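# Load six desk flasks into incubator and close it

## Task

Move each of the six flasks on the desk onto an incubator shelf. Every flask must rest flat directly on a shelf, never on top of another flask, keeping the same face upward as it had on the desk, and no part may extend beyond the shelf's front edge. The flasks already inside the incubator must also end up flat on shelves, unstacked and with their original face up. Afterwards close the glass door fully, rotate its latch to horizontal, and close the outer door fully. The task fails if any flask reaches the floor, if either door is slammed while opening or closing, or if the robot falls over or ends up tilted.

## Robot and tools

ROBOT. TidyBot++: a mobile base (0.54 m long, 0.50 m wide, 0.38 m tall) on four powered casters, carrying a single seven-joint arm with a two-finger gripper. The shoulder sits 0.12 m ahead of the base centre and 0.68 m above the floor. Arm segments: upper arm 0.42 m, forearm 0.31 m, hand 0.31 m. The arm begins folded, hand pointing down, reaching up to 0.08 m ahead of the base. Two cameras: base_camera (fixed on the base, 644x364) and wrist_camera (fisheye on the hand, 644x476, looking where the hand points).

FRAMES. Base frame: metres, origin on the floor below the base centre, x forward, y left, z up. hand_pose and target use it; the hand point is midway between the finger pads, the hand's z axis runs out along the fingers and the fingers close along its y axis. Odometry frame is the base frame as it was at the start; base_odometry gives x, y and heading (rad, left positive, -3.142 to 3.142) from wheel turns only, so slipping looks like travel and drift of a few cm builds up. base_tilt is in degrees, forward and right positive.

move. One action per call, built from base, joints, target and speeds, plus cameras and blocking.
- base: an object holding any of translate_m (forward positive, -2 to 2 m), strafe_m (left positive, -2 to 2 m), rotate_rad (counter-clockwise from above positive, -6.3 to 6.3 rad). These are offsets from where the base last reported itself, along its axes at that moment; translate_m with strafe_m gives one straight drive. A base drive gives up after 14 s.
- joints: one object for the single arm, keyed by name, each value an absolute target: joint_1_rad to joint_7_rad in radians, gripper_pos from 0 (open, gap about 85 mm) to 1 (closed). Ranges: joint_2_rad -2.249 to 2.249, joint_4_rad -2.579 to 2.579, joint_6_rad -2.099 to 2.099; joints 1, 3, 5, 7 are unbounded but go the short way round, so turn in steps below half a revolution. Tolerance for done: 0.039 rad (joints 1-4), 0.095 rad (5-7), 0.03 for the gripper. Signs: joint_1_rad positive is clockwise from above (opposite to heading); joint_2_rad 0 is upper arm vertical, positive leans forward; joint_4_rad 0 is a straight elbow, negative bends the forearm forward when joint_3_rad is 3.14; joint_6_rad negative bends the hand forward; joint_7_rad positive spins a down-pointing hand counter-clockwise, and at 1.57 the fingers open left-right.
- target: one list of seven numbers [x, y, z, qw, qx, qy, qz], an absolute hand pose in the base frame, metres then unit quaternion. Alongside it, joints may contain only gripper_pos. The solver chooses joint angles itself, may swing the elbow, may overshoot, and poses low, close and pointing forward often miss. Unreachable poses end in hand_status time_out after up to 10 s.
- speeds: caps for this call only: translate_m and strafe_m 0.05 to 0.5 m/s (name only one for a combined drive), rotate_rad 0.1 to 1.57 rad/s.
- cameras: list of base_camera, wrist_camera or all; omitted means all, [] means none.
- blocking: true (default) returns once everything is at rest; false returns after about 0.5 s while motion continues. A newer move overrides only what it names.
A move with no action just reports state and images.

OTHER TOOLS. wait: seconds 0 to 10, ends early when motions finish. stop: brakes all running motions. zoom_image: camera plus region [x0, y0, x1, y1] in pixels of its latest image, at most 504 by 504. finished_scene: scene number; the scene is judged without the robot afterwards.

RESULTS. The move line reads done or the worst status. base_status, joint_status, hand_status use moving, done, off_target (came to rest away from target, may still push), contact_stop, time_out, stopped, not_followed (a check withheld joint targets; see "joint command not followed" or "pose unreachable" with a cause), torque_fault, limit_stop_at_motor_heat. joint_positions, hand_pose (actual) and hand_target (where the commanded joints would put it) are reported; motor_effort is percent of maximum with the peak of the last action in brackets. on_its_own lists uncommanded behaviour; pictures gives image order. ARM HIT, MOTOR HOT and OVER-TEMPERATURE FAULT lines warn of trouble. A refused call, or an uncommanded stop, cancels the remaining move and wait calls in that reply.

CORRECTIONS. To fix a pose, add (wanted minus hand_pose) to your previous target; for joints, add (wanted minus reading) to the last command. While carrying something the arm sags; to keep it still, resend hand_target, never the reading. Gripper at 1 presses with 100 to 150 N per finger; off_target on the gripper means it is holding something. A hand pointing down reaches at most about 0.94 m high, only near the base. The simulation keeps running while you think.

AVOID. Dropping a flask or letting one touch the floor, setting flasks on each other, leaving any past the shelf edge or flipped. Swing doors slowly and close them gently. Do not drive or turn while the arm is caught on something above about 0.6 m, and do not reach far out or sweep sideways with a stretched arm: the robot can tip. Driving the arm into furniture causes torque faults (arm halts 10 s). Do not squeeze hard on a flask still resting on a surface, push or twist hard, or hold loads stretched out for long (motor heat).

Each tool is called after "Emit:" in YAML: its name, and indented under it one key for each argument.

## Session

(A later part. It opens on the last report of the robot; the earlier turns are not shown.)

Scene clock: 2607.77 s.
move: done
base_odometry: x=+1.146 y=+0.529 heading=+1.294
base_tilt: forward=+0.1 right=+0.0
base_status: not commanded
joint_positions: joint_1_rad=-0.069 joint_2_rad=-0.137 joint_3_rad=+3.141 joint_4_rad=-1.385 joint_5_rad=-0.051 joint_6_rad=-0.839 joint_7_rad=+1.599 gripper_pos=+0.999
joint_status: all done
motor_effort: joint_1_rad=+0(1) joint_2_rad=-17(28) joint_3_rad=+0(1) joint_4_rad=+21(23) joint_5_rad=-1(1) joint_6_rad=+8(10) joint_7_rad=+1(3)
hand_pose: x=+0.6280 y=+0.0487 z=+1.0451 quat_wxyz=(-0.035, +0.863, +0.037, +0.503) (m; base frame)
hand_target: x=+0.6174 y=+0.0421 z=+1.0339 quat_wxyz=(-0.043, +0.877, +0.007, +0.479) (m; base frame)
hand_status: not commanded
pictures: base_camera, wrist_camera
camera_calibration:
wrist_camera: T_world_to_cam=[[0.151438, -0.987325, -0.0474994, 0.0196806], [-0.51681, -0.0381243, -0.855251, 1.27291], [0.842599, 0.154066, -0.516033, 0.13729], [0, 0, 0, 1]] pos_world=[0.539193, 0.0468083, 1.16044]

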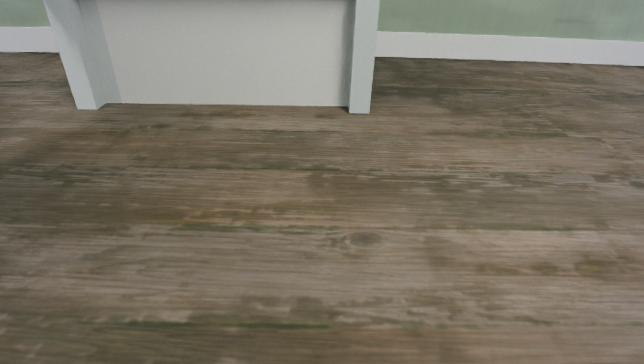

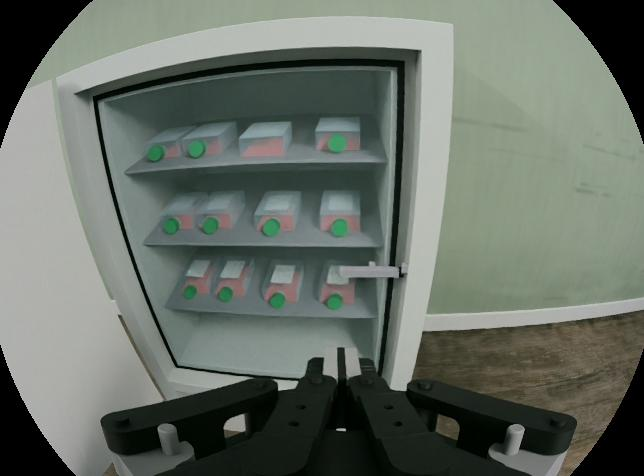

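Emit:
move:
  base: {"translate_m": -0.45}
  speeds: {"translate_m": 0.3}
  cameras: ["wrist_camera"]

Emit:
move:
  base: {"strafe_m": 0.85}
  joints: {"joint_2_rad": -0.125, "joint_4_rad": -1.266, "joint_6_rad": -0.79}
  speeds: {"strafe_m": 0.3}

Scene clock: 2618.77 s.
move: done
base_odometry: x=+1.023 y=+0.096 heading=+1.294
base_tilt: forward=+0.1 right=+0.0
base_status: done
joint_positions: joint_1_rad=-0.069 joint_2_rad=-0.142 joint_3_rad=+3.141 joint_4_rad=-1.385 joint_5_rad=-0.051 joint_6_rad=-0.844 joint_7_rad=+1.597 gripper_pos=+0.999
joint_status: not commanded
motor_effort: joint_1_rad=+0(1) joint_2_rad=-16(20) joint_3_rad=+0(1) joint_4_rad=+21(22) joint_5_rad=+0(1) joint_6_rad=+7(8) joint_7_rad=+0(1)
hand_pose: x=+0.6254 y=+0.0486 z=+1.0464 quat_wxyz=(-0.036, +0.863, +0.036, +0.503) (m; base frame)
hand_target: x=+0.6174 y=+0.0421 z=+1.0339 quat_wxyz=(-0.043, +0.877, +0.007, +0.479) (m; base frame)
hand_status: not commanded
pictures: wrist_camera
camera_calibration:
wrist_camera: T_world_to_cam=[[0.150803, -0.987343, -0.0491177, 0.0221693], [-0.517026, -0.036425, -0.855194, 1.27274], [0.842581, 0.154361, -0.515975, 0.140164], [0, 0, 0, 1]] pos_world=[0.536597, 0.0466124, 1.16185]

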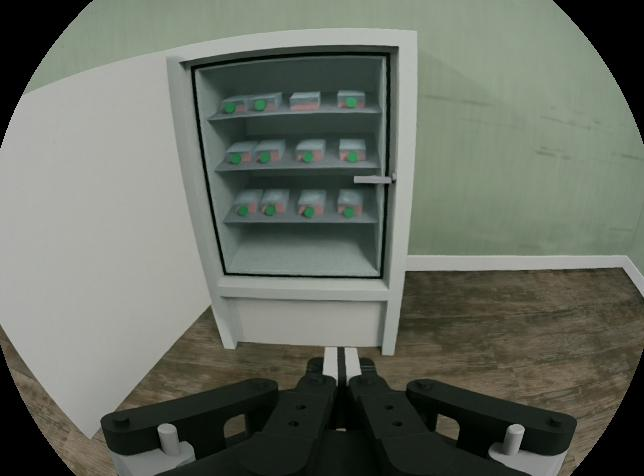

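Scene clock: 2622.57 s.
move: done
base_odometry: x=+0.205 y=+0.329 heading=+1.294
base_tilt: forward=+0.1 right=+0.0
base_status: done
joint_positions: joint_1_rad=-0.069 joint_2_rad=-0.133 joint_3_rad=+3.141 joint_4_rad=-1.267 joint_5_rad=-0.051 joint_6_rad=-0.817 joint_7_rad=+1.597 gripper_pos=+0.999
joint_status: all done
motor_effort: joint_1_rad=+0(2) joint_2_rad=-17(19) joint_3_rad=+0(3) joint_4_rad=+21(23) joint_5_rad=-1(1) joint_6_rad=+8(9) joint_7_rad=+0(2)
hand_pose: x=+0.6350 y=+0.0488 z=+1.1164 quat_wxyz=(-0.037, +0.827, +0.036, +0.560) (m; base frame)
hand_target: x=+0.6419 y=+0.0429 z=+1.1207 quat_wxyz=(-0.047, +0.822, +0.007, +0.567) (m; base frame)
hand_status: not commanded
pictures: base_camera, wrist_camera
camera_calibration:
wrist_camera: T_world_to_cam=[[0.155033, -0.987164, -0.0383543, 0.00957798], [-0.397136, -0.0267271, -0.917371, 1.33036], [0.904571, 0.157455, -0.396182, -0.00525517], [0, 0, 0, 1]] pos_world=[0.531603, 0.0458392, 1.21872]

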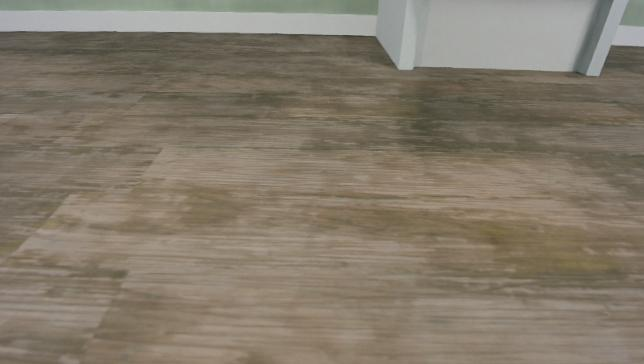

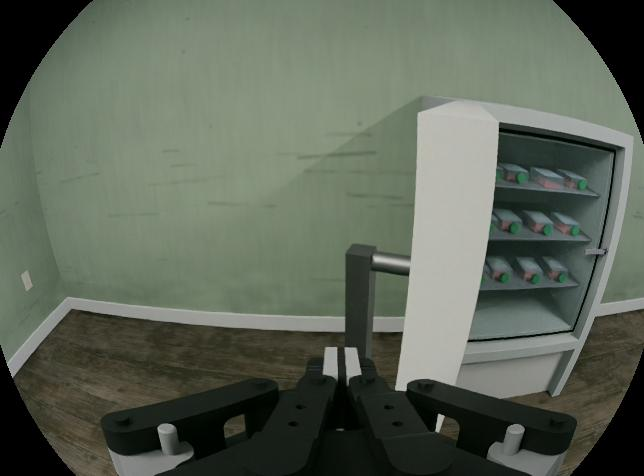

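Emit:
move:
  joints: {"joint_4_rad": -1.245}
  base: {"translate_m": 0.15, "strafe_m": 0.05}
  speeds: {"translate_m": 0.15}
  cameras: ["wrist_camera"]

Scene clock: 2687.30 s.
move: done
base_odometry: x=+0.198 y=+0.487 heading=+1.294
base_tilt: forward=+0.1 right=+0.0
base_status: done
joint_positions: joint_1_rad=-0.069 joint_2_rad=-0.121 joint_3_rad=+3.141 joint_4_rad=-1.247 joint_5_rad=-0.051 joint_6_rad=-0.817 joint_7_rad=+1.597 gripper_pos=+0.999
joint_status: all done
motor_effort: joint_1_rad=+0(1) joint_2_rad=-17(20) joint_3_rad=+0(1) joint_4_rad=+21(23) joint_5_rad=+0(1) joint_6_rad=+8(8) joint_7_rad=+1(1)
hand_pose: x=+0.6396 y=+0.0491 z=+1.1221 quat_wxyz=(-0.037, +0.825, +0.036, +0.564) (m; base frame)
hand_target: x=+0.6413 y=+0.0429 z=+1.1328 quat_wxyz=(-0.048, +0.816, +0.007, +0.576) (m; base frame)
hand_status: not commanded
pictures: wrist_camera
camera_calibration:
wrist_camera: T_world_to_cam=[[0.15537, -0.987135, -0.0377571, 0.0085869], [-0.389076, -0.0260173, -0.920838, 1.33613], [0.908009, 0.157761, -0.388113, -0.0183982], [0, 0, 0, 1]] pos_world=[0.535227, 0.0461413, 1.22354]

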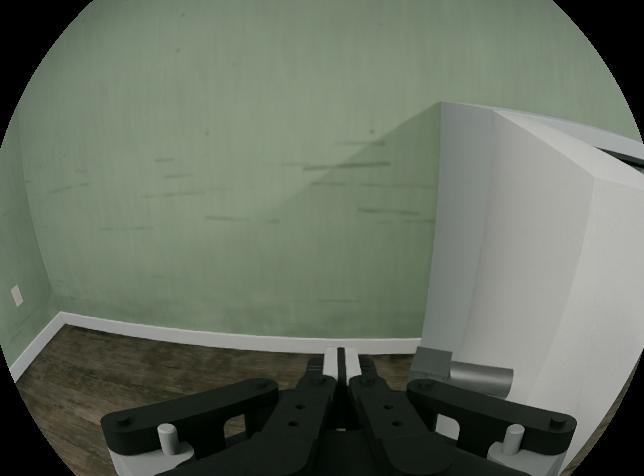

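Emit:
move:
  base: {"translate_m": 0.14}
  speeds: {"translate_m": 0.15}
  cameras: ["wrist_camera"]

Scene clock: 2695.20 s.
move: done
base_odometry: x=+0.236 y=+0.622 heading=+1.294
base_tilt: forward=+0.1 right=+0.0
base_status: done
joint_positions: joint_1_rad=-0.069 joint_2_rad=-0.120 joint_3_rad=+3.141 joint_4_rad=-1.247 joint_5_rad=-0.051 joint_6_rad=-0.817 joint_7_rad=+1.597 gripper_pos=+0.999
joint_status: not commanded
motor_effort: joint_1_rad=+0(1) joint_2_rad=-17(21) joint_3_rad=+0(1) joint_4_rad=+21(22) joint_5_rad=-1(1) joint_6_rad=+7(9) joint_7_rad=+1(1)
hand_pose: x=+0.6403 y=+0.0492 z=+1.1213 quat_wxyz=(-0.037, +0.825, +0.036, +0.563) (m; base frame)
hand_target: x=+0.6413 y=+0.0429 z=+1.1328 quat_wxyz=(-0.048, +0.816, +0.007, +0.576) (m; base frame)
hand_status: not commanded
pictures: wrist_camera
camera_calibration:
wrist_camera: T_world_to_cam=[[0.155258, -0.987148, -0.0378652, 0.00861358], [-0.390564, -0.0261301, -0.920205, 1.33586], [0.907389, 0.157658, -0.389601, -0.0173277], [0, 0, 0, 1]] pos_world=[0.536123, 0.0461408, 1.22284]

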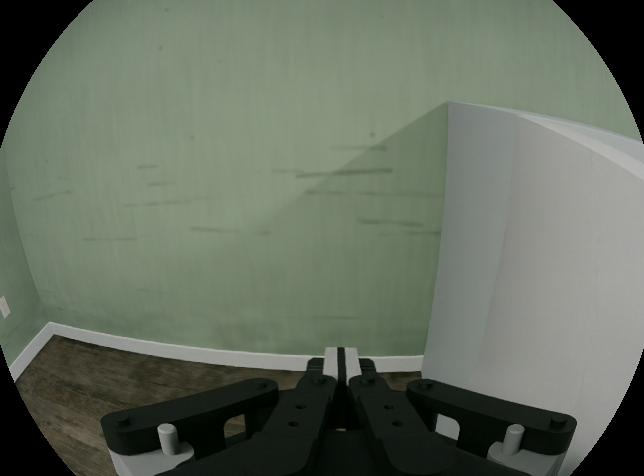

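Emit:
move:
  base: {"strafe_m": -0.06}
  speeds: {"strafe_m": 0.06}
  cameras: ["wrist_camera"]

Scene clock: 2703.30 s.
move: done
base_odometry: x=+0.294 y=+0.606 heading=+1.294
base_tilt: forward=+0.1 right=+0.0
base_status: done
joint_positions: joint_1_rad=-0.068 joint_2_rad=-0.120 joint_3_rad=+3.142 joint_4_rad=-1.247 joint_5_rad=-0.051 joint_6_rad=-0.817 joint_7_rad=+1.597 gripper_pos=+0.999
joint_status: not commanded
motor_effort: joint_1_rad=+0(3) joint_2_rad=-18(19) joint_3_rad=+1(4) joint_4_rad=+21(22) joint_5_rad=-1(1) joint_6_rad=+8(9) joint_7_rad=+1(1)
hand_pose: x=+0.6404 y=+0.0484 z=+1.1213 quat_wxyz=(-0.037, +0.825, +0.035, +0.563) (m; base frame)
hand_target: x=+0.6413 y=+0.0429 z=+1.1328 quat_wxyz=(-0.048, +0.816, +0.007, +0.576) (m; base frame)
hand_status: not commanded
pictures: wrist_camera
camera_calibration:
wrist_camera: T_world_to_cam=[[0.153854, -0.987358, -0.0381157, 0.00909064], [-0.390459, -0.0253167, -0.920272, 1.33593], [0.907673, 0.15647, -0.389418, -0.0175253], [0, 0, 0, 1]] pos_world=[0.536133, 0.0455391, 1.22294]

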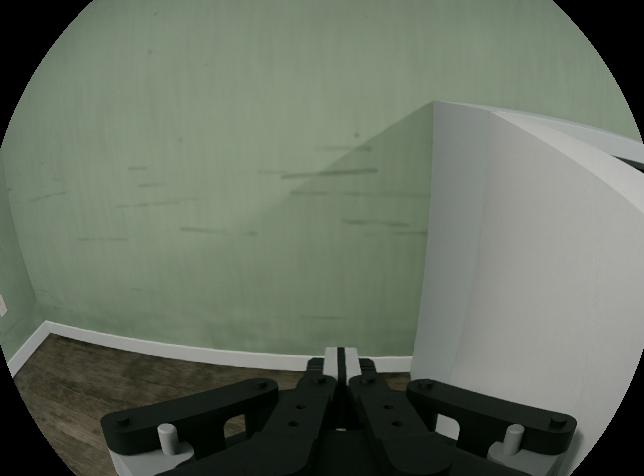

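Emit:
move:
  base: {"strafe_m": -0.06}
  speeds: {"strafe_m": 0.06}
  cameras: ["wrist_camera"]

Scene clock: 2708.70 s.
move: done
base_odometry: x=+0.352 y=+0.589 heading=+1.294
base_tilt: forward=+0.1 right=+0.0
base_status: done
joint_positions: joint_1_rad=-0.069 joint_2_rad=-0.120 joint_3_rad=+3.140 joint_4_rad=-1.247 joint_5_rad=-0.051 joint_6_rad=-0.817 joint_7_rad=+1.597 gripper_pos=+0.999
joint_status: not commanded
motor_effort: joint_1_rad=+0(4) joint_2_rad=-17(18) joint_3_rad=-1(4) joint_4_rad=+21(21) joint_5_rad=-1(2) joint_6_rad=+7(9) joint_7_rad=+0(1)
hand_pose: x=+0.6401 y=+0.0494 z=+1.1215 quat_wxyz=(-0.037, +0.825, +0.036, +0.563) (m; base frame)
hand_target: x=+0.6413 y=+0.0429 z=+1.1328 quat_wxyz=(-0.048, +0.816, +0.007, +0.576) (m; base frame)
hand_status: not commanded
pictures: wrist_camera
camera_calibration:
wrist_camera: T_world_to_cam=[[0.155596, -0.987088, -0.0380395, 0.00889599], [-0.39007, -0.0260168, -0.920418, 1.33592], [0.907544, 0.158051, -0.389081, -0.0177449], [0, 0, 0, 1]] pos_world=[0.535822, 0.0463421, 1.22304]

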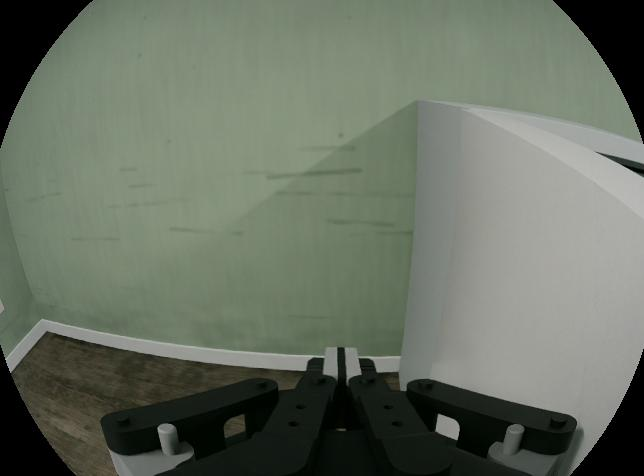

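Emit:
zoom_image:
  camera: "wrist_camera"
  region: [384, 70, 644, 330]

Scaled by 1.938.

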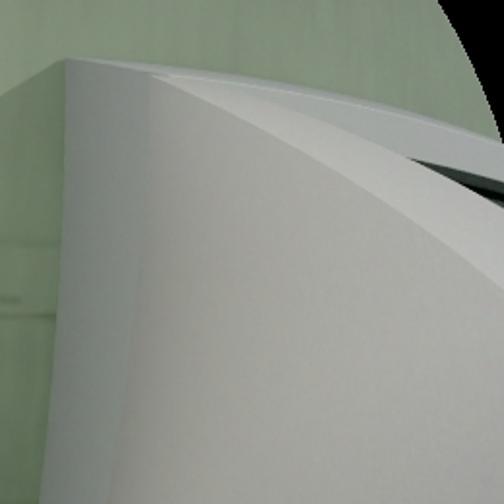

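Emit:
move:
  base: {"strafe_m": -0.08, "translate_m": 0.01}
  speeds: {"strafe_m": 0.06}
  cameras: ["wrist_camera"]

Emit:
zoom_image:
  camera: "wrist_camera"
  region: [300, 70, 644, 450]

Scene clock: 2748.27 s.
move: done
base_odometry: x=+0.432 y=+0.577 heading=+1.294
base_tilt: forward=+0.1 right=+0.0
base_status: done
joint_positions: joint_1_rad=-0.069 joint_2_rad=-0.120 joint_3_rad=+3.139 joint_4_rad=-1.247 joint_5_rad=-0.051 joint_6_rad=-0.817 joint_7_rad=+1.596 gripper_pos=+0.999
joint_status: not commanded
motor_effort: joint_1_rad=+0(5) joint_2_rad=-17(18) joint_3_rad=+0(6) joint_4_rad=+21(22) joint_5_rad=-1(2) joint_6_rad=+7(9) joint_7_rad=+0(2)
hand_pose: x=+0.6400 y=+0.0505 z=+1.1215 quat_wxyz=(-0.038, +0.825, +0.036, +0.563) (m; base frame)
hand_target: x=+0.6413 y=+0.0429 z=+1.1328 quat_wxyz=(-0.048, +0.816, +0.007, +0.576) (m; base frame)
hand_status: not commanded
pictures: wrist_camera
camera_calibration:
wrist_camera: T_world_to_cam=[[0.15733, -0.986793, -0.0385675, 0.00950912], [-0.390023, -0.0262096, -0.920432, 1.33591], [0.907265, 0.159854, -0.388995, -0.0178257], [0, 0, 0, 1]] pos_world=[0.53571, 0.0472466, 1.22304]

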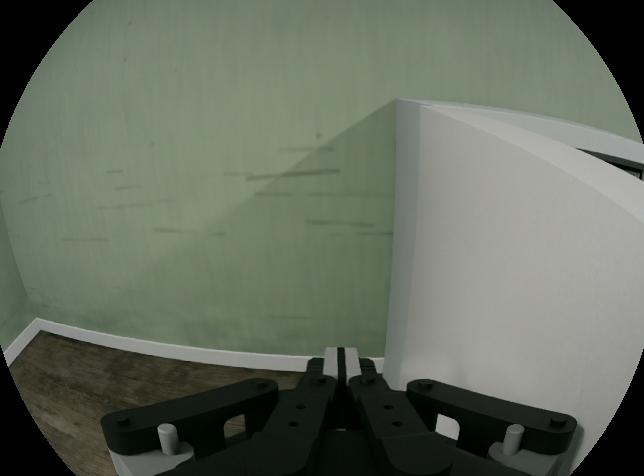

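Scaled by 1.326.

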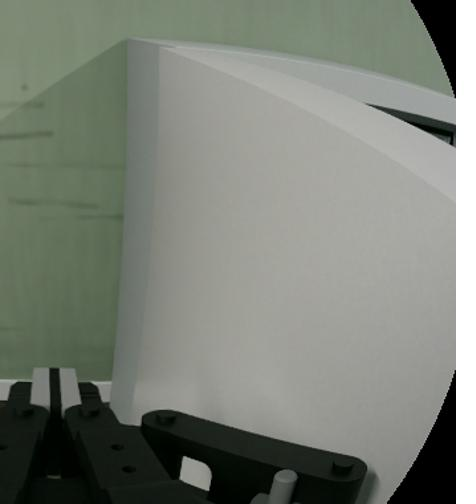

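Emit:
move:
  base: {"strafe_m": -0.08, "translate_m": 0.015}
  speeds: {"strafe_m": 0.06}
  cameras: ["wrist_camera"]

Emit:
move:
  base: {"strafe_m": -0.08, "translate_m": 0.015}
  speeds: {"strafe_m": 0.06}
  cameras: ["wrist_camera"]

Scene clock: 2754.50 s.
move: done
base_odometry: x=+0.513 y=+0.569 heading=+1.294
base_tilt: forward=+0.1 right=+0.0
base_status: done
joint_positions: joint_1_rad=-0.070 joint_2_rad=-0.120 joint_3_rad=+3.138 joint_4_rad=-1.247 joint_5_rad=-0.051 joint_6_rad=-0.817 joint_7_rad=+1.595 gripper_pos=+0.999
joint_status: not commanded
motor_effort: joint_1_rad=+0(5) joint_2_rad=-17(18) joint_3_rad=+0(6) joint_4_rad=+21(21) joint_5_rad=-1(3) joint_6_rad=+7(9) joint_7_rad=+0(1)
hand_pose: x=+0.6397 y=+0.0514 z=+1.1217 quat_wxyz=(-0.039, +0.825, +0.037, +0.563) (m; base frame)
hand_target: x=+0.6413 y=+0.0429 z=+1.1328 quat_wxyz=(-0.048, +0.816, +0.007, +0.576) (m; base frame)
hand_status: not commanded
pictures: wrist_camera
camera_calibration:
wrist_camera: T_world_to_cam=[[0.158637, -0.986555, -0.0392905, 0.0104142], [-0.389876, -0.0260317, -0.920499, 1.33593], [0.9071, 0.161343, -0.388764, -0.0179744], [0, 0, 0, 1]] pos_world=[0.535502, 0.0479509, 1.22315]

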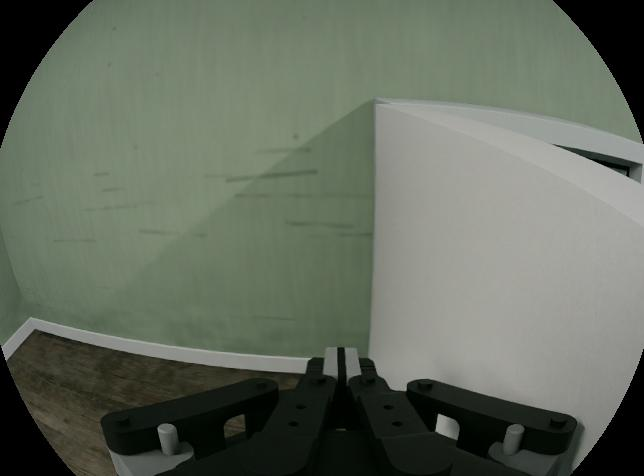

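Scene clock: 2756.37 s.
move: done
base_odometry: x=+0.594 y=+0.562 heading=+1.294
base_tilt: forward=+0.1 right=+0.0
base_status: done
joint_positions: joint_1_rad=-0.071 joint_2_rad=-0.121 joint_3_rad=+3.137 joint_4_rad=-1.247 joint_5_rad=-0.051 joint_6_rad=-0.817 joint_7_rad=+1.595 gripper_pos=+0.999
joint_status: not commanded
motor_effort: joint_1_rad=+0(6) joint_2_rad=-17(18) joint_3_rad=+0(6) joint_4_rad=+20(22) joint_5_rad=+0(3) joint_6_rad=+8(10) joint_7_rad=+1(1)
hand_pose: x=+0.6395 y=+0.0524 z=+1.1218 quat_wxyz=(-0.039, +0.825, +0.037, +0.563) (m; base frame)
hand_target: x=+0.6413 y=+0.0429 z=+1.1328 quat_wxyz=(-0.048, +0.816, +0.007, +0.576) (m; base frame)
hand_status: not commanded
pictures: wrist_camera
camera_calibration:
wrist_camera: T_world_to_cam=[[0.160384, -0.986275, -0.0392304, 0.0101426], [-0.38952, -0.0267228, -0.92063, 1.33602], [0.906946, 0.162935, -0.388459, -0.0180951], [0, 0, 0, 1]] pos_world=[0.53519, 0.0486539, 1.22335]

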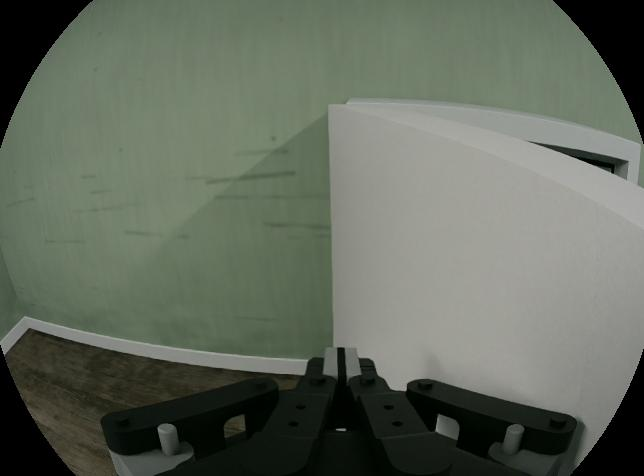

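Emit:
move:
  base: {"strafe_m": -0.06, "translate_m": 0.02}
  speeds: {"strafe_m": 0.06}
  cameras: []

Emit:
move:
  base: {"strafe_m": -0.058, "translate_m": 0.025}
  speeds: {"strafe_m": 0.06}
  cameras: ["wrist_camera"]

Scene clock: 2768.77 s.
move: done
base_odometry: x=+0.658 y=+0.565 heading=+1.294
base_tilt: forward=+0.1 right=+0.0
base_status: done
joint_positions: joint_1_rad=-0.071 joint_2_rad=-0.121 joint_3_rad=+3.137 joint_4_rad=-1.247 joint_5_rad=-0.051 joint_6_rad=-0.817 joint_7_rad=+1.595 gripper_pos=+0.999
joint_status: not commanded
motor_effort: joint_1_rad=+0(6) joint_2_rad=-17(18) joint_3_rad=+0(6) joint_4_rad=+21(21) joint_5_rad=-1(3) joint_6_rad=+8(9) joint_7_rad=+1(1)
hand_pose: x=+0.6392 y=+0.0530 z=+1.1221 quat_wxyz=(-0.040, +0.824, +0.038, +0.563) (m; base frame)
hand_target: x=+0.6413 y=+0.0429 z=+1.1328 quat_wxyz=(-0.048, +0.816, +0.007, +0.576) (m; base frame)
hand_status: not commanded
pictures: none
No camera images: "cameras" was empty.

Scene clock: 2770.33 s.
move: done
base_odometry: x=+0.720 y=+0.573 heading=+1.293
base_tilt: forward=+0.1 right=+0.0
base_status: done
joint_positions: joint_1_rad=-0.072 joint_2_rad=-0.122 joint_3_rad=+3.137 joint_4_rad=-1.247 joint_5_rad=-0.051 joint_6_rad=-0.817 joint_7_rad=+1.595 gripper_pos=+0.999
joint_status: not commanded
motor_effort: joint_1_rad=+0(5) joint_2_rad=-17(19) joint_3_rad=+0(6) joint_4_rad=+21(22) joint_5_rad=+0(2) joint_6_rad=+8(9) joint_7_rad=+0(1)
hand_pose: x=+0.6389 y=+0.0531 z=+1.1225 quat_wxyz=(-0.040, +0.824, +0.038, +0.564) (m; base frame)
hand_target: x=+0.6413 y=+0.0429 z=+1.1328 quat_wxyz=(-0.048, +0.816, +0.007, +0.576) (m; base frame)
hand_status: not commanded
pictures: wrist_camera
camera_calibration:
wrist_camera: T_world_to_cam=[[0.161696, -0.986055, -0.0393637, 0.0103213], [-0.388408, -0.0269219, -0.921094, 1.33621], [0.90719, 0.164227, -0.387345, -0.0189153], [0, 0, 0, 1]] pos_world=[0.534485, 0.049257, 1.22385]

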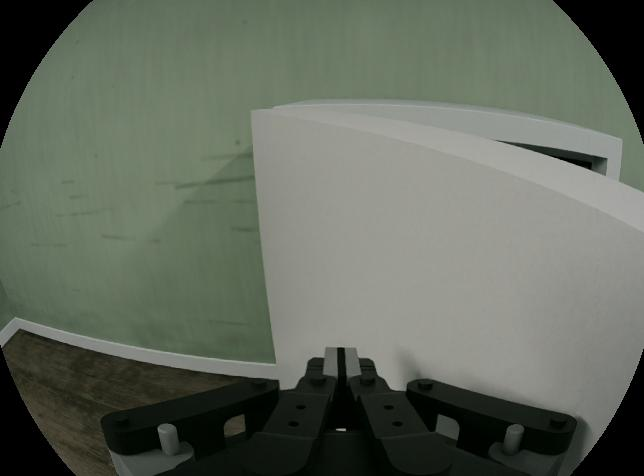

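Emit:
move:
  base: {"strafe_m": -0.056, "translate_m": 0.033}
  speeds: {"strafe_m": 0.06}
  cameras: []

Emit:
move:
  base: {"strafe_m": -0.056, "translate_m": 0.036}
  speeds: {"strafe_m": 0.06}
  cameras: ["wrist_camera"]

Scene clock: 2777.37 s.
move: done
base_odometry: x=+0.784 y=+0.589 heading=+1.293
base_tilt: forward=+0.1 right=+0.0
base_status: done
joint_positions: joint_1_rad=-0.072 joint_2_rad=-0.123 joint_3_rad=+3.137 joint_4_rad=-1.247 joint_5_rad=-0.051 joint_6_rad=-0.817 joint_7_rad=+1.594 gripper_pos=+0.999
joint_status: not commanded
motor_effort: joint_1_rad=+0(5) joint_2_rad=-17(19) joint_3_rad=+0(6) joint_4_rad=+21(21) joint_5_rad=-1(2) joint_6_rad=+8(10) joint_7_rad=+0(1)
hand_pose: x=+0.6384 y=+0.0530 z=+1.1230 quat_wxyz=(-0.040, +0.824, +0.037, +0.564) (m; base frame)
hand_target: x=+0.6413 y=+0.0429 z=+1.1328 quat_wxyz=(-0.048, +0.816, +0.007, +0.576) (m; base frame)
hand_status: not commanded
pictures: none
No camera images: "cameras" was empty.

Scene clock: 2779.00 s.
move: done
base_odometry: x=+0.847 y=+0.608 heading=+1.293
base_tilt: forward=+0.1 right=+0.0
base_status: done
joint_positions: joint_1_rad=-0.072 joint_2_rad=-0.124 joint_3_rad=+3.137 joint_4_rad=-1.247 joint_5_rad=-0.051 joint_6_rad=-0.817 joint_7_rad=+1.594 gripper_pos=+0.999
joint_status: not commanded
motor_effort: joint_1_rad=+0(5) joint_2_rad=-17(19) joint_3_rad=+0(6) joint_4_rad=+21(22) joint_5_rad=-1(3) joint_6_rad=+9(10) joint_7_rad=+1(1)
hand_pose: x=+0.6380 y=+0.0527 z=+1.1236 quat_wxyz=(-0.040, +0.824, +0.037, +0.565) (m; base frame)
hand_target: x=+0.6413 y=+0.0429 z=+1.1328 quat_wxyz=(-0.048, +0.816, +0.007, +0.576) (m; base frame)
hand_status: not commanded
pictures: wrist_camera
camera_calibration:
wrist_camera: T_world_to_cam=[[0.160788, -0.986174, -0.0401083, 0.0114437], [-0.386492, -0.0255185, -0.92194, 1.33656], [0.908169, 0.163738, -0.385252, -0.0205562], [0, 0, 0, 1]] pos_world=[0.533398, 0.0487583, 1.22476]

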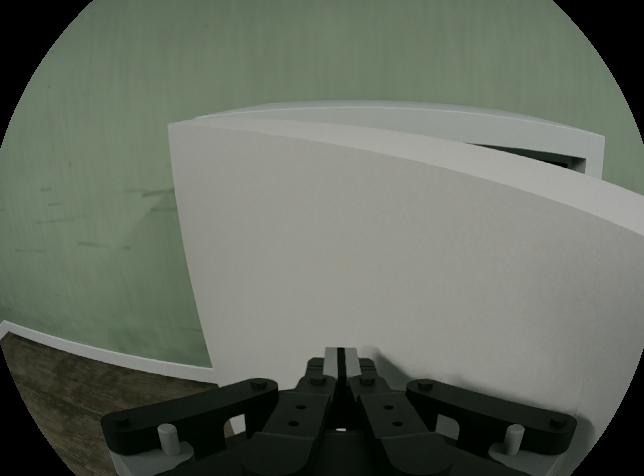

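Emit:
move:
  base: {"strafe_m": -0.047, "translate_m": 0.045}
  speeds: {"strafe_m": 0.06}
  cameras: []

Emit:
move:
  base: {"strafe_m": -0.042, "translate_m": 0.052}
  speeds: {"strafe_m": 0.06}
  cameras: ["wrist_camera"]

Scene clock: 2783.00 s.
move: done
base_odometry: x=+0.905 y=+0.638 heading=+1.293
base_tilt: forward=+0.1 right=+0.0
base_status: done
joint_positions: joint_1_rad=-0.073 joint_2_rad=-0.126 joint_3_rad=+3.135 joint_4_rad=-1.247 joint_5_rad=-0.051 joint_6_rad=-0.817 joint_7_rad=+1.594 gripper_pos=+0.999
joint_status: not commanded
motor_effort: joint_1_rad=+0(6) joint_2_rad=-16(19) joint_3_rad=+0(7) joint_4_rad=+21(23) joint_5_rad=-1(3) joint_6_rad=+8(13) joint_7_rad=+0(1)
hand_pose: x=+0.6371 y=+0.0543 z=+1.1245 quat_wxyz=(-0.041, +0.823, +0.038, +0.565) (m; base frame)
hand_target: x=+0.6413 y=+0.0429 z=+1.1328 quat_wxyz=(-0.048, +0.816, +0.007, +0.576) (m; base frame)
hand_status: not commanded
pictures: none
No camera images: "cameras" was empty.

Scene clock: 2784.63 s.
move: done
base_odometry: x=+0.960 y=+0.677 heading=+1.293
base_tilt: forward=+0.1 right=+0.0
base_status: done
joint_positions: joint_1_rad=-0.073 joint_2_rad=-0.127 joint_3_rad=+3.134 joint_4_rad=-1.247 joint_5_rad=-0.051 joint_6_rad=-0.817 joint_7_rad=+1.594 gripper_pos=+0.999
joint_status: not commanded
motor_effort: joint_1_rad=+0(5) joint_2_rad=-17(19) joint_3_rad=+0(6) joint_4_rad=+21(24) joint_5_rad=-1(3) joint_6_rad=+8(14) joint_7_rad=+1(1)
hand_pose: x=+0.6365 y=+0.0554 z=+1.1250 quat_wxyz=(-0.041, +0.823, +0.039, +0.565) (m; base frame)
hand_target: x=+0.6413 y=+0.0429 z=+1.1328 quat_wxyz=(-0.048, +0.816, +0.007, +0.576) (m; base frame)
hand_status: not commanded
pictures: wrist_camera
camera_calibration:
wrist_camera: T_world_to_cam=[[0.165968, -0.985341, -0.0394605, 0.0104512], [-0.384011, -0.0277213, -0.922912, 1.33695], [0.90829, 0.168327, -0.382983, -0.0220189], [0, 0, 0, 1]] pos_world=[0.531669, 0.0510663, 1.22587]

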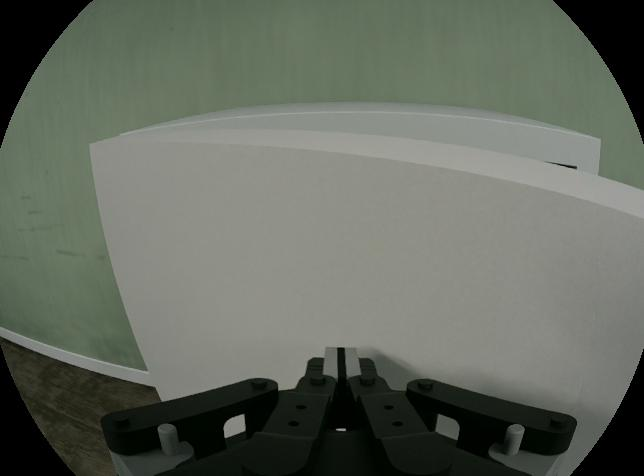

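Emit:
move:
  base: {"strafe_m": -0.044, "translate_m": 0.076}
  speeds: {"translate_m": 0.06}
  cameras: ["wrist_camera"]

Emit:
move:
  base: {"strafe_m": -0.016, "translate_m": 0.04}
  speeds: {"translate_m": 0.05}
  cameras: ["wrist_camera"]

Scene clock: 2789.70 s.
move: done
base_odometry: x=+1.023 y=+0.738 heading=+1.293
base_tilt: forward=+0.1 right=+0.0
base_status: done
joint_positions: joint_1_rad=-0.073 joint_2_rad=-0.127 joint_3_rad=+3.134 joint_4_rad=-1.247 joint_5_rad=-0.051 joint_6_rad=-0.817 joint_7_rad=+1.594 gripper_pos=+0.999
joint_status: not commanded
motor_effort: joint_1_rad=+0(4) joint_2_rad=-17(19) joint_3_rad=+0(5) joint_4_rad=+21(23) joint_5_rad=+0(2) joint_6_rad=+8(15) joint_7_rad=+1(1)
hand_pose: x=+0.6362 y=+0.0551 z=+1.1254 quat_wxyz=(-0.041, +0.823, +0.039, +0.566) (m; base frame)
hand_target: x=+0.6413 y=+0.0429 z=+1.1328 quat_wxyz=(-0.048, +0.816, +0.007, +0.576) (m; base frame)
hand_status: not commanded
pictures: wrist_camera
camera_calibration:
wrist_camera: T_world_to_cam=[[0.165504, -0.985418, -0.0394875, 0.0105159], [-0.383527, -0.0274234, -0.923122, 1.33705], [0.908579, 0.167925, -0.382473, -0.0222523], [0, 0, 0, 1]] pos_world=[0.531274, 0.0507658, 1.22617]

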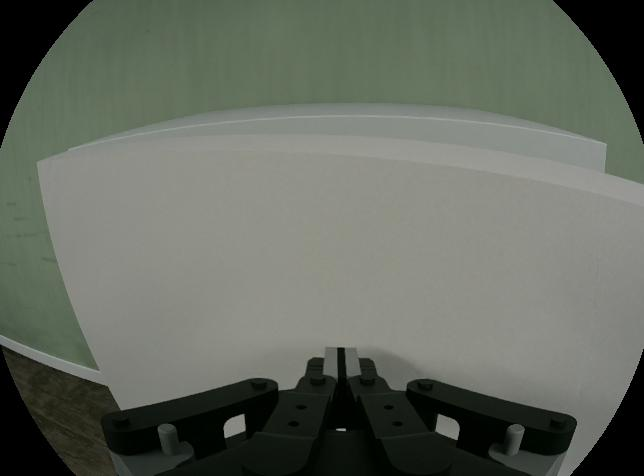

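Scene clock: 2791.07 s.
move: done
base_odometry: x=+1.050 y=+0.772 heading=+1.292
base_tilt: forward=+0.1 right=+0.0
base_status: done
joint_positions: joint_1_rad=-0.073 joint_2_rad=-0.128 joint_3_rad=+3.135 joint_4_rad=-1.246 joint_5_rad=-0.051 joint_6_rad=-0.817 joint_7_rad=+1.594 gripper_pos=+0.999
joint_status: not commanded
motor_effort: joint_1_rad=+0(3) joint_2_rad=-16(20) joint_3_rad=+0(3) joint_4_rad=+21(23) joint_5_rad=-1(1) joint_6_rad=+8(13) joint_7_rad=+0(1)
hand_pose: x=+0.6358 y=+0.0546 z=+1.1258 quat_wxyz=(-0.041, +0.822, +0.039, +0.566) (m; base frame)
hand_target: x=+0.6413 y=+0.0429 z=+1.1328 quat_wxyz=(-0.048, +0.816, +0.007, +0.576) (m; base frame)
hand_status: not commanded
pictures: wrist_camera
camera_calibration:
wrist_camera: T_world_to_cam=[[0.16473, -0.985549, -0.0394702, 0.0105936], [-0.382942, -0.027027, -0.923377, 1.33715], [0.908966, 0.167223, -0.381861, -0.0226345], [0, 0, 0, 1]] pos_world=[0.530881, 0.0503647, 1.22647]

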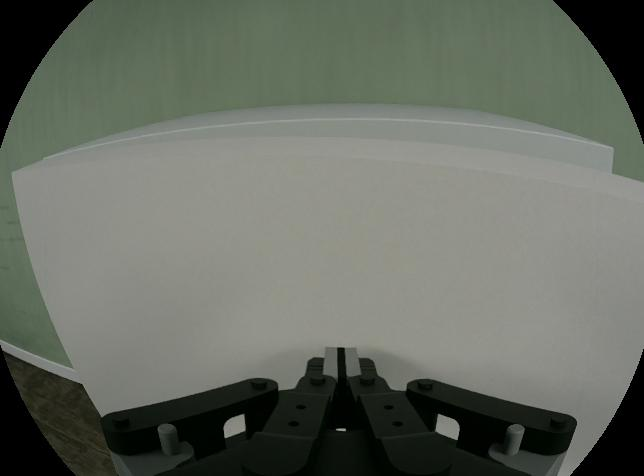

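Emit:
move:
  base: {"strafe_m": -0.013, "translate_m": 0.04}
  speeds: {"translate_m": 0.05}
  cameras: ["wrist_camera"]

Emit:
move:
  base: {"strafe_m": -0.005, "translate_m": 0.02}
  speeds: {"translate_m": 0.05}
  cameras: ["wrist_camera"]

Scene clock: 2795.67 s.
move: done
base_odometry: x=+1.074 y=+0.807 heading=+1.292
base_tilt: forward=+0.1 right=+0.0
base_status: done
joint_positions: joint_1_rad=-0.073 joint_2_rad=-0.128 joint_3_rad=+3.135 joint_4_rad=-1.246 joint_5_rad=-0.051 joint_6_rad=-0.817 joint_7_rad=+1.594 gripper_pos=+0.999
joint_status: not commanded
motor_effort: joint_1_rad=+0(2) joint_2_rad=-16(19) joint_3_rad=+0(2) joint_4_rad=+21(23) joint_5_rad=-1(1) joint_6_rad=+8(12) joint_7_rad=+0(1)
hand_pose: x=+0.6361 y=+0.0545 z=+1.1255 quat_wxyz=(-0.041, +0.823, +0.039, +0.566) (m; base frame)
hand_target: x=+0.6413 y=+0.0429 z=+1.1328 quat_wxyz=(-0.048, +0.816, +0.007, +0.576) (m; base frame)
hand_status: not commanded
pictures: wrist_camera
camera_calibration:
wrist_camera: T_world_to_cam=[[0.164487, -0.985586, -0.039554, 0.0106754], [-0.383343, -0.026926, -0.923214, 1.33718], [0.908841, 0.167019, -0.382246, -0.02238], [0, 0, 0, 1]] pos_world=[0.531182, 0.0502643, 1.22637]

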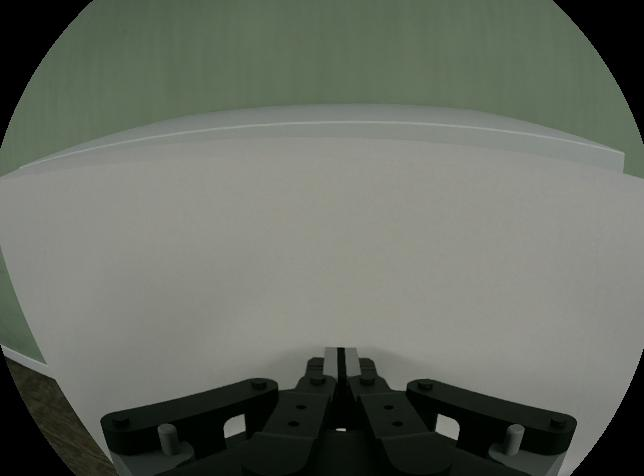

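Scene clock: 2796.60 s.
move: done
base_odometry: x=+1.084 y=+0.825 heading=+1.292
base_tilt: forward=+0.1 right=+0.0
base_status: done
joint_positions: joint_1_rad=-0.073 joint_2_rad=-0.124 joint_3_rad=+3.136 joint_4_rad=-1.246 joint_5_rad=-0.051 joint_6_rad=-0.817 joint_7_rad=+1.594 gripper_pos=+0.999
joint_status: not commanded
motor_effort: joint_1_rad=+0(2) joint_2_rad=-16(20) joint_3_rad=+0(2) joint_4_rad=+20(23) joint_5_rad=-1(1) joint_6_rad=+8(12) joint_7_rad=+0(2)
hand_pose: x=+0.6378 y=+0.0543 z=+1.1239 quat_wxyz=(-0.041, +0.823, +0.038, +0.565) (m; base frame)
hand_target: x=+0.6413 y=+0.0429 z=+1.1328 quat_wxyz=(-0.048, +0.816, +0.007, +0.576) (m; base frame)
hand_status: not commanded
pictures: wrist_camera
camera_calibration:
wrist_camera: T_world_to_cam=[[0.163693, -0.985705, -0.0398715, 0.0109104], [-0.386093, -0.0268201, -0.92207, 1.3367], [0.90782, 0.166331, -0.384965, -0.0207889], [0, 0, 0, 1]] pos_world=[0.533178, 0.0500627, 1.22496]

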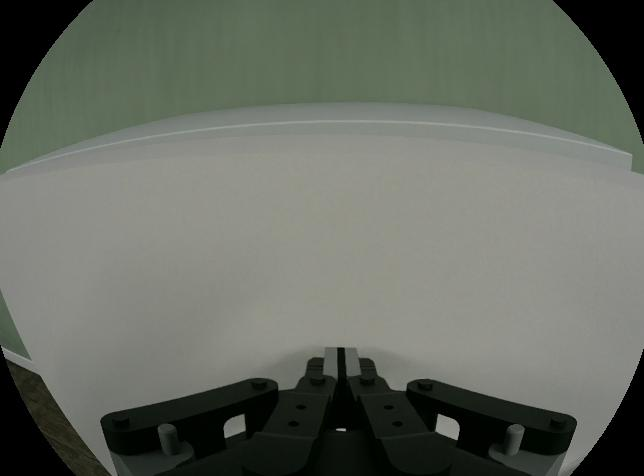

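Emit:
move:
  base: {"strafe_m": -0.005, "translate_m": 0.02}
  speeds: {"translate_m": 0.05}
  cameras: []

Emit:
move:
  base: {"translate_m": 0.015}
  speeds: {"translate_m": 0.05}
  cameras: ["wrist_camera"]

Scene clock: 2801.00 s.
move: done
base_odometry: x=+1.095 y=+0.843 heading=+1.292
base_tilt: forward=+0.1 right=+0.0
base_status: done
joint_positions: joint_1_rad=-0.073 joint_2_rad=-0.120 joint_3_rad=+3.137 joint_4_rad=-1.246 joint_5_rad=-0.051 joint_6_rad=-0.814 joint_7_rad=+1.594 gripper_pos=+0.999
joint_status: not commanded
motor_effort: joint_1_rad=+0(2) joint_2_rad=-17(19) joint_3_rad=+0(3) joint_4_rad=+21(23) joint_5_rad=+0(1) joint_6_rad=+8(14) joint_7_rad=+1(2)
hand_pose: x=+0.6398 y=+0.0535 z=+1.1230 quat_wxyz=(-0.040, +0.824, +0.037, +0.564) (m; base frame)
hand_target: x=+0.6413 y=+0.0429 z=+1.1328 quat_wxyz=(-0.048, +0.816, +0.007, +0.576) (m; base frame)
hand_status: not commanded
pictures: none
No camera images: "cameras" was empty.

Scene clock: 2801.80 s.
move: done
base_odometry: x=+1.099 y=+0.857 heading=+1.292
base_tilt: forward=+0.1 right=+0.0
base_status: done
joint_positions: joint_1_rad=-0.073 joint_2_rad=-0.123 joint_3_rad=+3.137 joint_4_rad=-1.246 joint_5_rad=-0.051 joint_6_rad=-0.814 joint_7_rad=+1.594 gripper_pos=+0.999
joint_status: not commanded
motor_effort: joint_1_rad=+0(1) joint_2_rad=-17(21) joint_3_rad=+0(2) joint_4_rad=+21(23) joint_5_rad=+0(1) joint_6_rad=+8(13) joint_7_rad=+1(1)
hand_pose: x=+0.6386 y=+0.0534 z=+1.1245 quat_wxyz=(-0.040, +0.823, +0.037, +0.566) (m; base frame)
hand_target: x=+0.6413 y=+0.0429 z=+1.1328 quat_wxyz=(-0.048, +0.816, +0.007, +0.576) (m; base frame)
hand_status: not commanded
pictures: wrist_camera
camera_calibration:
wrist_camera: T_world_to_cam=[[0.162073, -0.985969, -0.0399738, 0.0111534], [-0.384085, -0.0257172, -0.92294, 1.3372], [0.908962, 0.164937, -0.382863, -0.0241013], [0, 0, 0, 1]] pos_world=[0.533696, 0.0493611, 1.22537]

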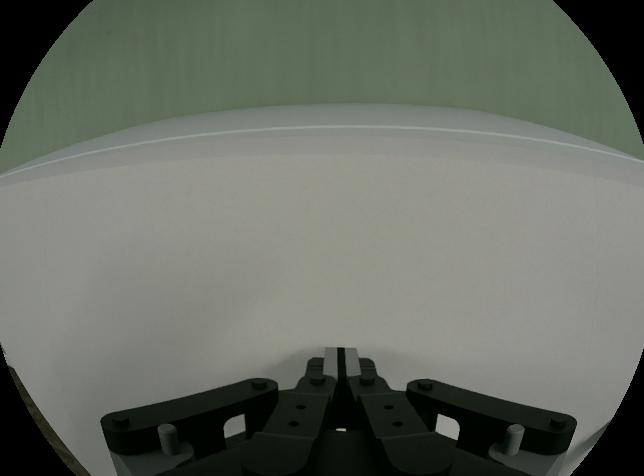

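Emit:
move:
  base: {"translate_m": 0.012}
  speeds: {"translate_m": 0.05}
  cameras: ["wrist_camera"]

Emit:
move:
  base: {"translate_m": 0.012}
  speeds: {"translate_m": 0.05}
  cameras: ["wrist_camera"]

Scene clock: 2805.97 s.
move: done
base_odometry: x=+1.103 y=+0.869 heading=+1.291
base_tilt: forward=+0.1 right=+0.0
base_status: done
joint_positions: joint_1_rad=-0.073 joint_2_rad=-0.120 joint_3_rad=+3.137 joint_4_rad=-1.246 joint_5_rad=-0.051 joint_6_rad=-0.814 joint_7_rad=+1.594 gripper_pos=+0.999
joint_status: not commanded
motor_effort: joint_1_rad=+0(0) joint_2_rad=-17(20) joint_3_rad=+1(1) joint_4_rad=+21(22) joint_5_rad=-1(1) joint_6_rad=+8(8) joint_7_rad=+1(1)
hand_pose: x=+0.6398 y=+0.0535 z=+1.1230 quat_wxyz=(-0.040, +0.824, +0.037, +0.564) (m; base frame)
hand_target: x=+0.6413 y=+0.0429 z=+1.1328 quat_wxyz=(-0.048, +0.816, +0.007, +0.576) (m; base frame)
hand_status: not commanded
pictures: wrist_camera
camera_calibration:
wrist_camera: T_world_to_cam=[[0.161938, -0.985981, -0.0402255, 0.0113261], [-0.386775, -0.0259167, -0.92181, 1.33676], [0.907844, 0.164834, -0.38555, -0.022135], [0, 0, 0, 1]] pos_world=[0.535288, 0.0494604, 1.22416]

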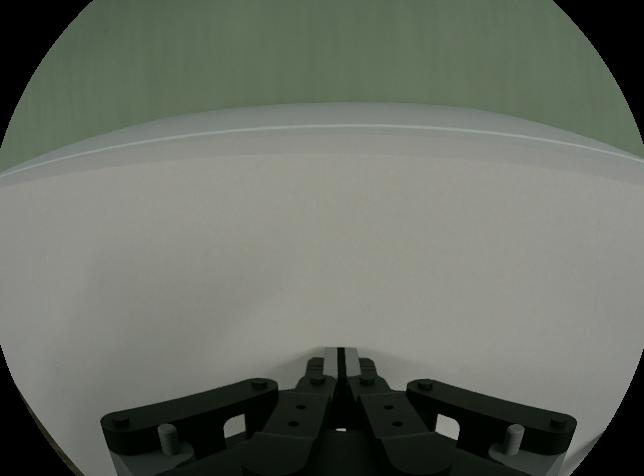

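Scene clock: 2806.70 s.
move: done
base_odometry: x=+1.106 y=+0.881 heading=+1.291
base_tilt: forward=+0.1 right=+0.0
base_status: done
joint_positions: joint_1_rad=-0.073 joint_2_rad=-0.123 joint_3_rad=+3.137 joint_4_rad=-1.246 joint_5_rad=-0.051 joint_6_rad=-0.814 joint_7_rad=+1.594 gripper_pos=+0.999
joint_status: not commanded
motor_effort: joint_1_rad=+0(1) joint_2_rad=-17(19) joint_3_rad=+0(1) joint_4_rad=+21(25) joint_5_rad=-1(1) joint_6_rad=+8(14) joint_7_rad=+1(1)
hand_pose: x=+0.6389 y=+0.0533 z=+1.1244 quat_wxyz=(-0.040, +0.823, +0.037, +0.566) (m; base frame)
hand_target: x=+0.6413 y=+0.0429 z=+1.1328 quat_wxyz=(-0.048, +0.816, +0.007, +0.576) (m; base frame)
hand_status: not commanded
pictures: wrist_camera
camera_calibration:
wrist_camera: T_world_to_cam=[[0.161842, -0.986005, -0.0400042, 0.0111598], [-0.384274, -0.0256321, -0.922863, 1.33713], [0.908923, 0.164731, -0.383044, -0.0241827], [0, 0, 0, 1]] pos_world=[0.533997, 0.0492607, 1.22517]

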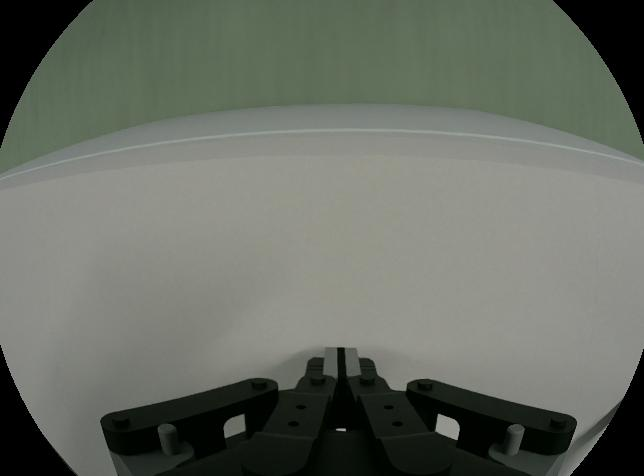

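Emit:
move:
  base: {"translate_m": 0.012}
  speeds: {"translate_m": 0.05}
  cameras: ["wrist_camera"]

Emit:
move:
  base: {"translate_m": 0.012}
  speeds: {"translate_m": 0.05}
  cameras: ["wrist_camera"]

Scene clock: 2810.63 s.
move: done
base_odometry: x=+1.110 y=+0.892 heading=+1.291
base_tilt: forward=+0.1 right=+0.0
base_status: done
joint_positions: joint_1_rad=-0.073 joint_2_rad=-0.123 joint_3_rad=+3.137 joint_4_rad=-1.245 joint_5_rad=-0.051 joint_6_rad=-0.814 joint_7_rad=+1.594 gripper_pos=+0.999
joint_status: not commanded
motor_effort: joint_1_rad=+0(1) joint_2_rad=-18(18) joint_3_rad=+0(1) joint_4_rad=+21(22) joint_5_rad=-1(1) joint_6_rad=+8(8) joint_7_rad=+0(1)
hand_pose: x=+0.6387 y=+0.0533 z=+1.1246 quat_wxyz=(-0.040, +0.823, +0.037, +0.566) (m; base frame)
hand_target: x=+0.6413 y=+0.0429 z=+1.1328 quat_wxyz=(-0.048, +0.816, +0.007, +0.576) (m; base frame)
hand_status: not commanded
pictures: wrist_camera
camera_calibration:
wrist_camera: T_world_to_cam=[[0.161862, -0.986004, -0.0399529, 0.0111267], [-0.383895, -0.0256193, -0.923021, 1.33723], [0.909079, 0.16474, -0.382669, -0.0244685], [0, 0, 0, 1]] pos_world=[0.533798, 0.0492607, 1.22537]

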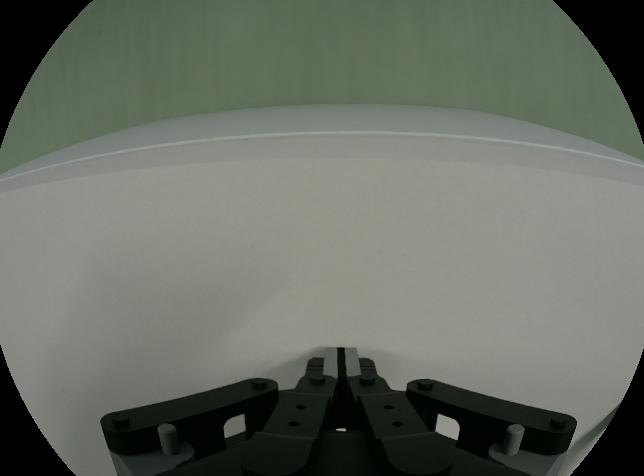

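Scene clock: 2811.40 s.
move: done
base_odometry: x=+1.113 y=+0.904 heading=+1.291
base_tilt: forward=+0.1 right=+0.0
base_status: done
joint_positions: joint_1_rad=-0.073 joint_2_rad=-0.123 joint_3_rad=+3.137 joint_4_rad=-1.246 joint_5_rad=-0.051 joint_6_rad=-0.815 joint_7_rad=+1.594 gripper_pos=+0.999
joint_status: not commanded
motor_effort: joint_1_rad=+0(1) joint_2_rad=-17(19) joint_3_rad=+1(1) joint_4_rad=+21(23) joint_5_rad=-1(1) joint_6_rad=+8(12) joint_7_rad=+0(1)
hand_pose: x=+0.6385 y=+0.0532 z=+1.1244 quat_wxyz=(-0.040, +0.823, +0.037, +0.565) (m; base frame)
hand_target: x=+0.6413 y=+0.0429 z=+1.1328 quat_wxyz=(-0.048, +0.816, +0.007, +0.576) (m; base frame)
hand_status: not commanded
pictures: wrist_camera
camera_calibration:
wrist_camera: T_world_to_cam=[[0.161864, -0.986004, -0.0399658, 0.0111539], [-0.384554, -0.0257272, -0.922744, 1.33711], [0.908801, 0.164728, -0.383336, -0.0234482], [0, 0, 0, 1]] pos_world=[0.533696, 0.0492605, 1.22527]

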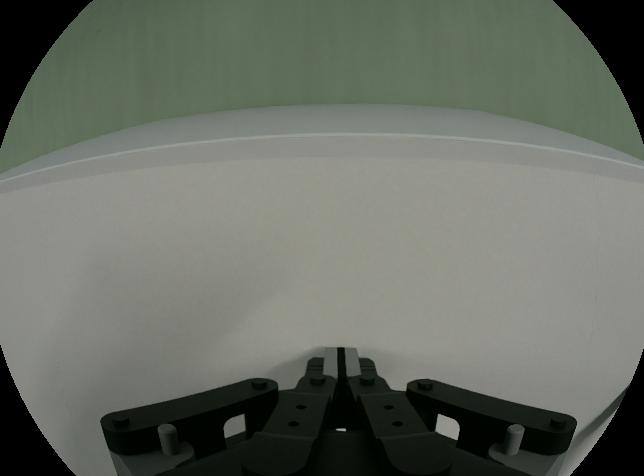

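Emit:
move:
  base: {"translate_m": 0.012}
  speeds: {"translate_m": 0.05}
  cameras: []

Emit:
move:
  base: {"translate_m": 0.012}
  speeds: {"translate_m": 0.05}
  cameras: ["wrist_camera"]

Emit:
zoom_image:
  camera: "wrist_camera"
  region: [400, 80, 644, 300]

Scene clock: 2816.00 s.
move: done
base_odometry: x=+1.117 y=+0.916 heading=+1.291
base_tilt: forward=+0.1 right=+0.0
base_status: done
joint_positions: joint_1_rad=-0.073 joint_2_rad=-0.137 joint_3_rad=+3.137 joint_4_rad=-1.250 joint_5_rad=-0.051 joint_6_rad=-0.823 joint_7_rad=+1.594 gripper_pos=+0.999
joint_status: not commanded
motor_effort: joint_1_rad=+1(2) joint_2_rad=-13(18) joint_3_rad=+0(3) joint_4_rad=+24(27) joint_5_rad=+0(1) joint_6_rad=+13(18) joint_7_rad=+1(1)
hand_pose: x=+0.6315 y=+0.0528 z=+1.1268 quat_wxyz=(-0.040, +0.823, +0.038, +0.566) (m; base frame)
hand_target: x=+0.6413 y=+0.0429 z=+1.1328 quat_wxyz=(-0.048, +0.816, +0.007, +0.576) (m; base frame)
hand_status: not commanded
pictures: none
No camera images: "cameras" was empty.

Scene clock: 2816.63 s.
move: done
base_odometry: x=+1.120 y=+0.927 heading=+1.291
base_tilt: forward=+0.1 right=+0.0
base_status: done
joint_positions: joint_1_rad=-0.073 joint_2_rad=-0.159 joint_3_rad=+3.136 joint_4_rad=-1.259 joint_5_rad=-0.051 joint_6_rad=-0.842 joint_7_rad=+1.594 gripper_pos=+0.999
joint_status: not commanded
motor_effort: joint_1_rad=+2(3) joint_2_rad=-9(14) joint_3_rad=+2(3) joint_4_rad=+26(29) joint_5_rad=+1(1) joint_6_rad=+17(22) joint_7_rad=+1(1)
hand_pose: x=+0.6200 y=+0.0528 z=+1.1272 quat_wxyz=(-0.040, +0.824, +0.039, +0.563) (m; base frame)
hand_target: x=+0.6413 y=+0.0429 z=+1.1328 quat_wxyz=(-0.048, +0.816, +0.007, +0.576) (m; base frame)
hand_status: not commanded
pictures: wrist_camera
camera_calibration:
wrist_camera: T_world_to_cam=[[0.163832, -0.985698, -0.0394793, 0.0119843], [-0.388681, -0.0277161, -0.920955, 1.33322], [0.90669, 0.166227, -0.387663, 0.000624622], [0, 0, 0, 1]] pos_world=[0.515669, 0.0486608, 1.22855]

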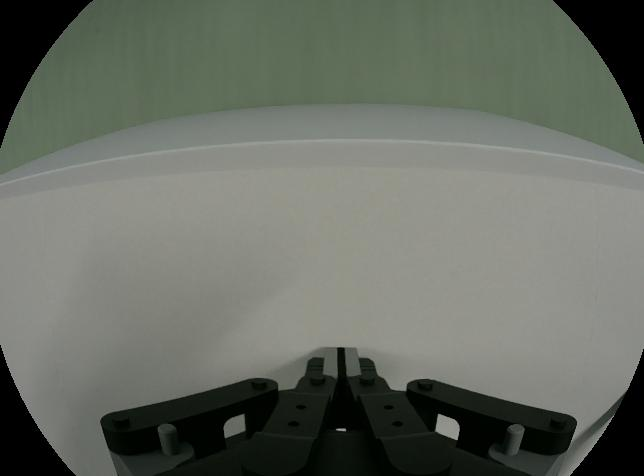

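Scaled by 2.066.

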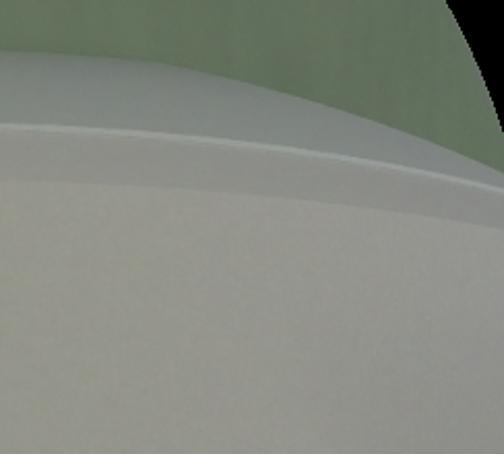

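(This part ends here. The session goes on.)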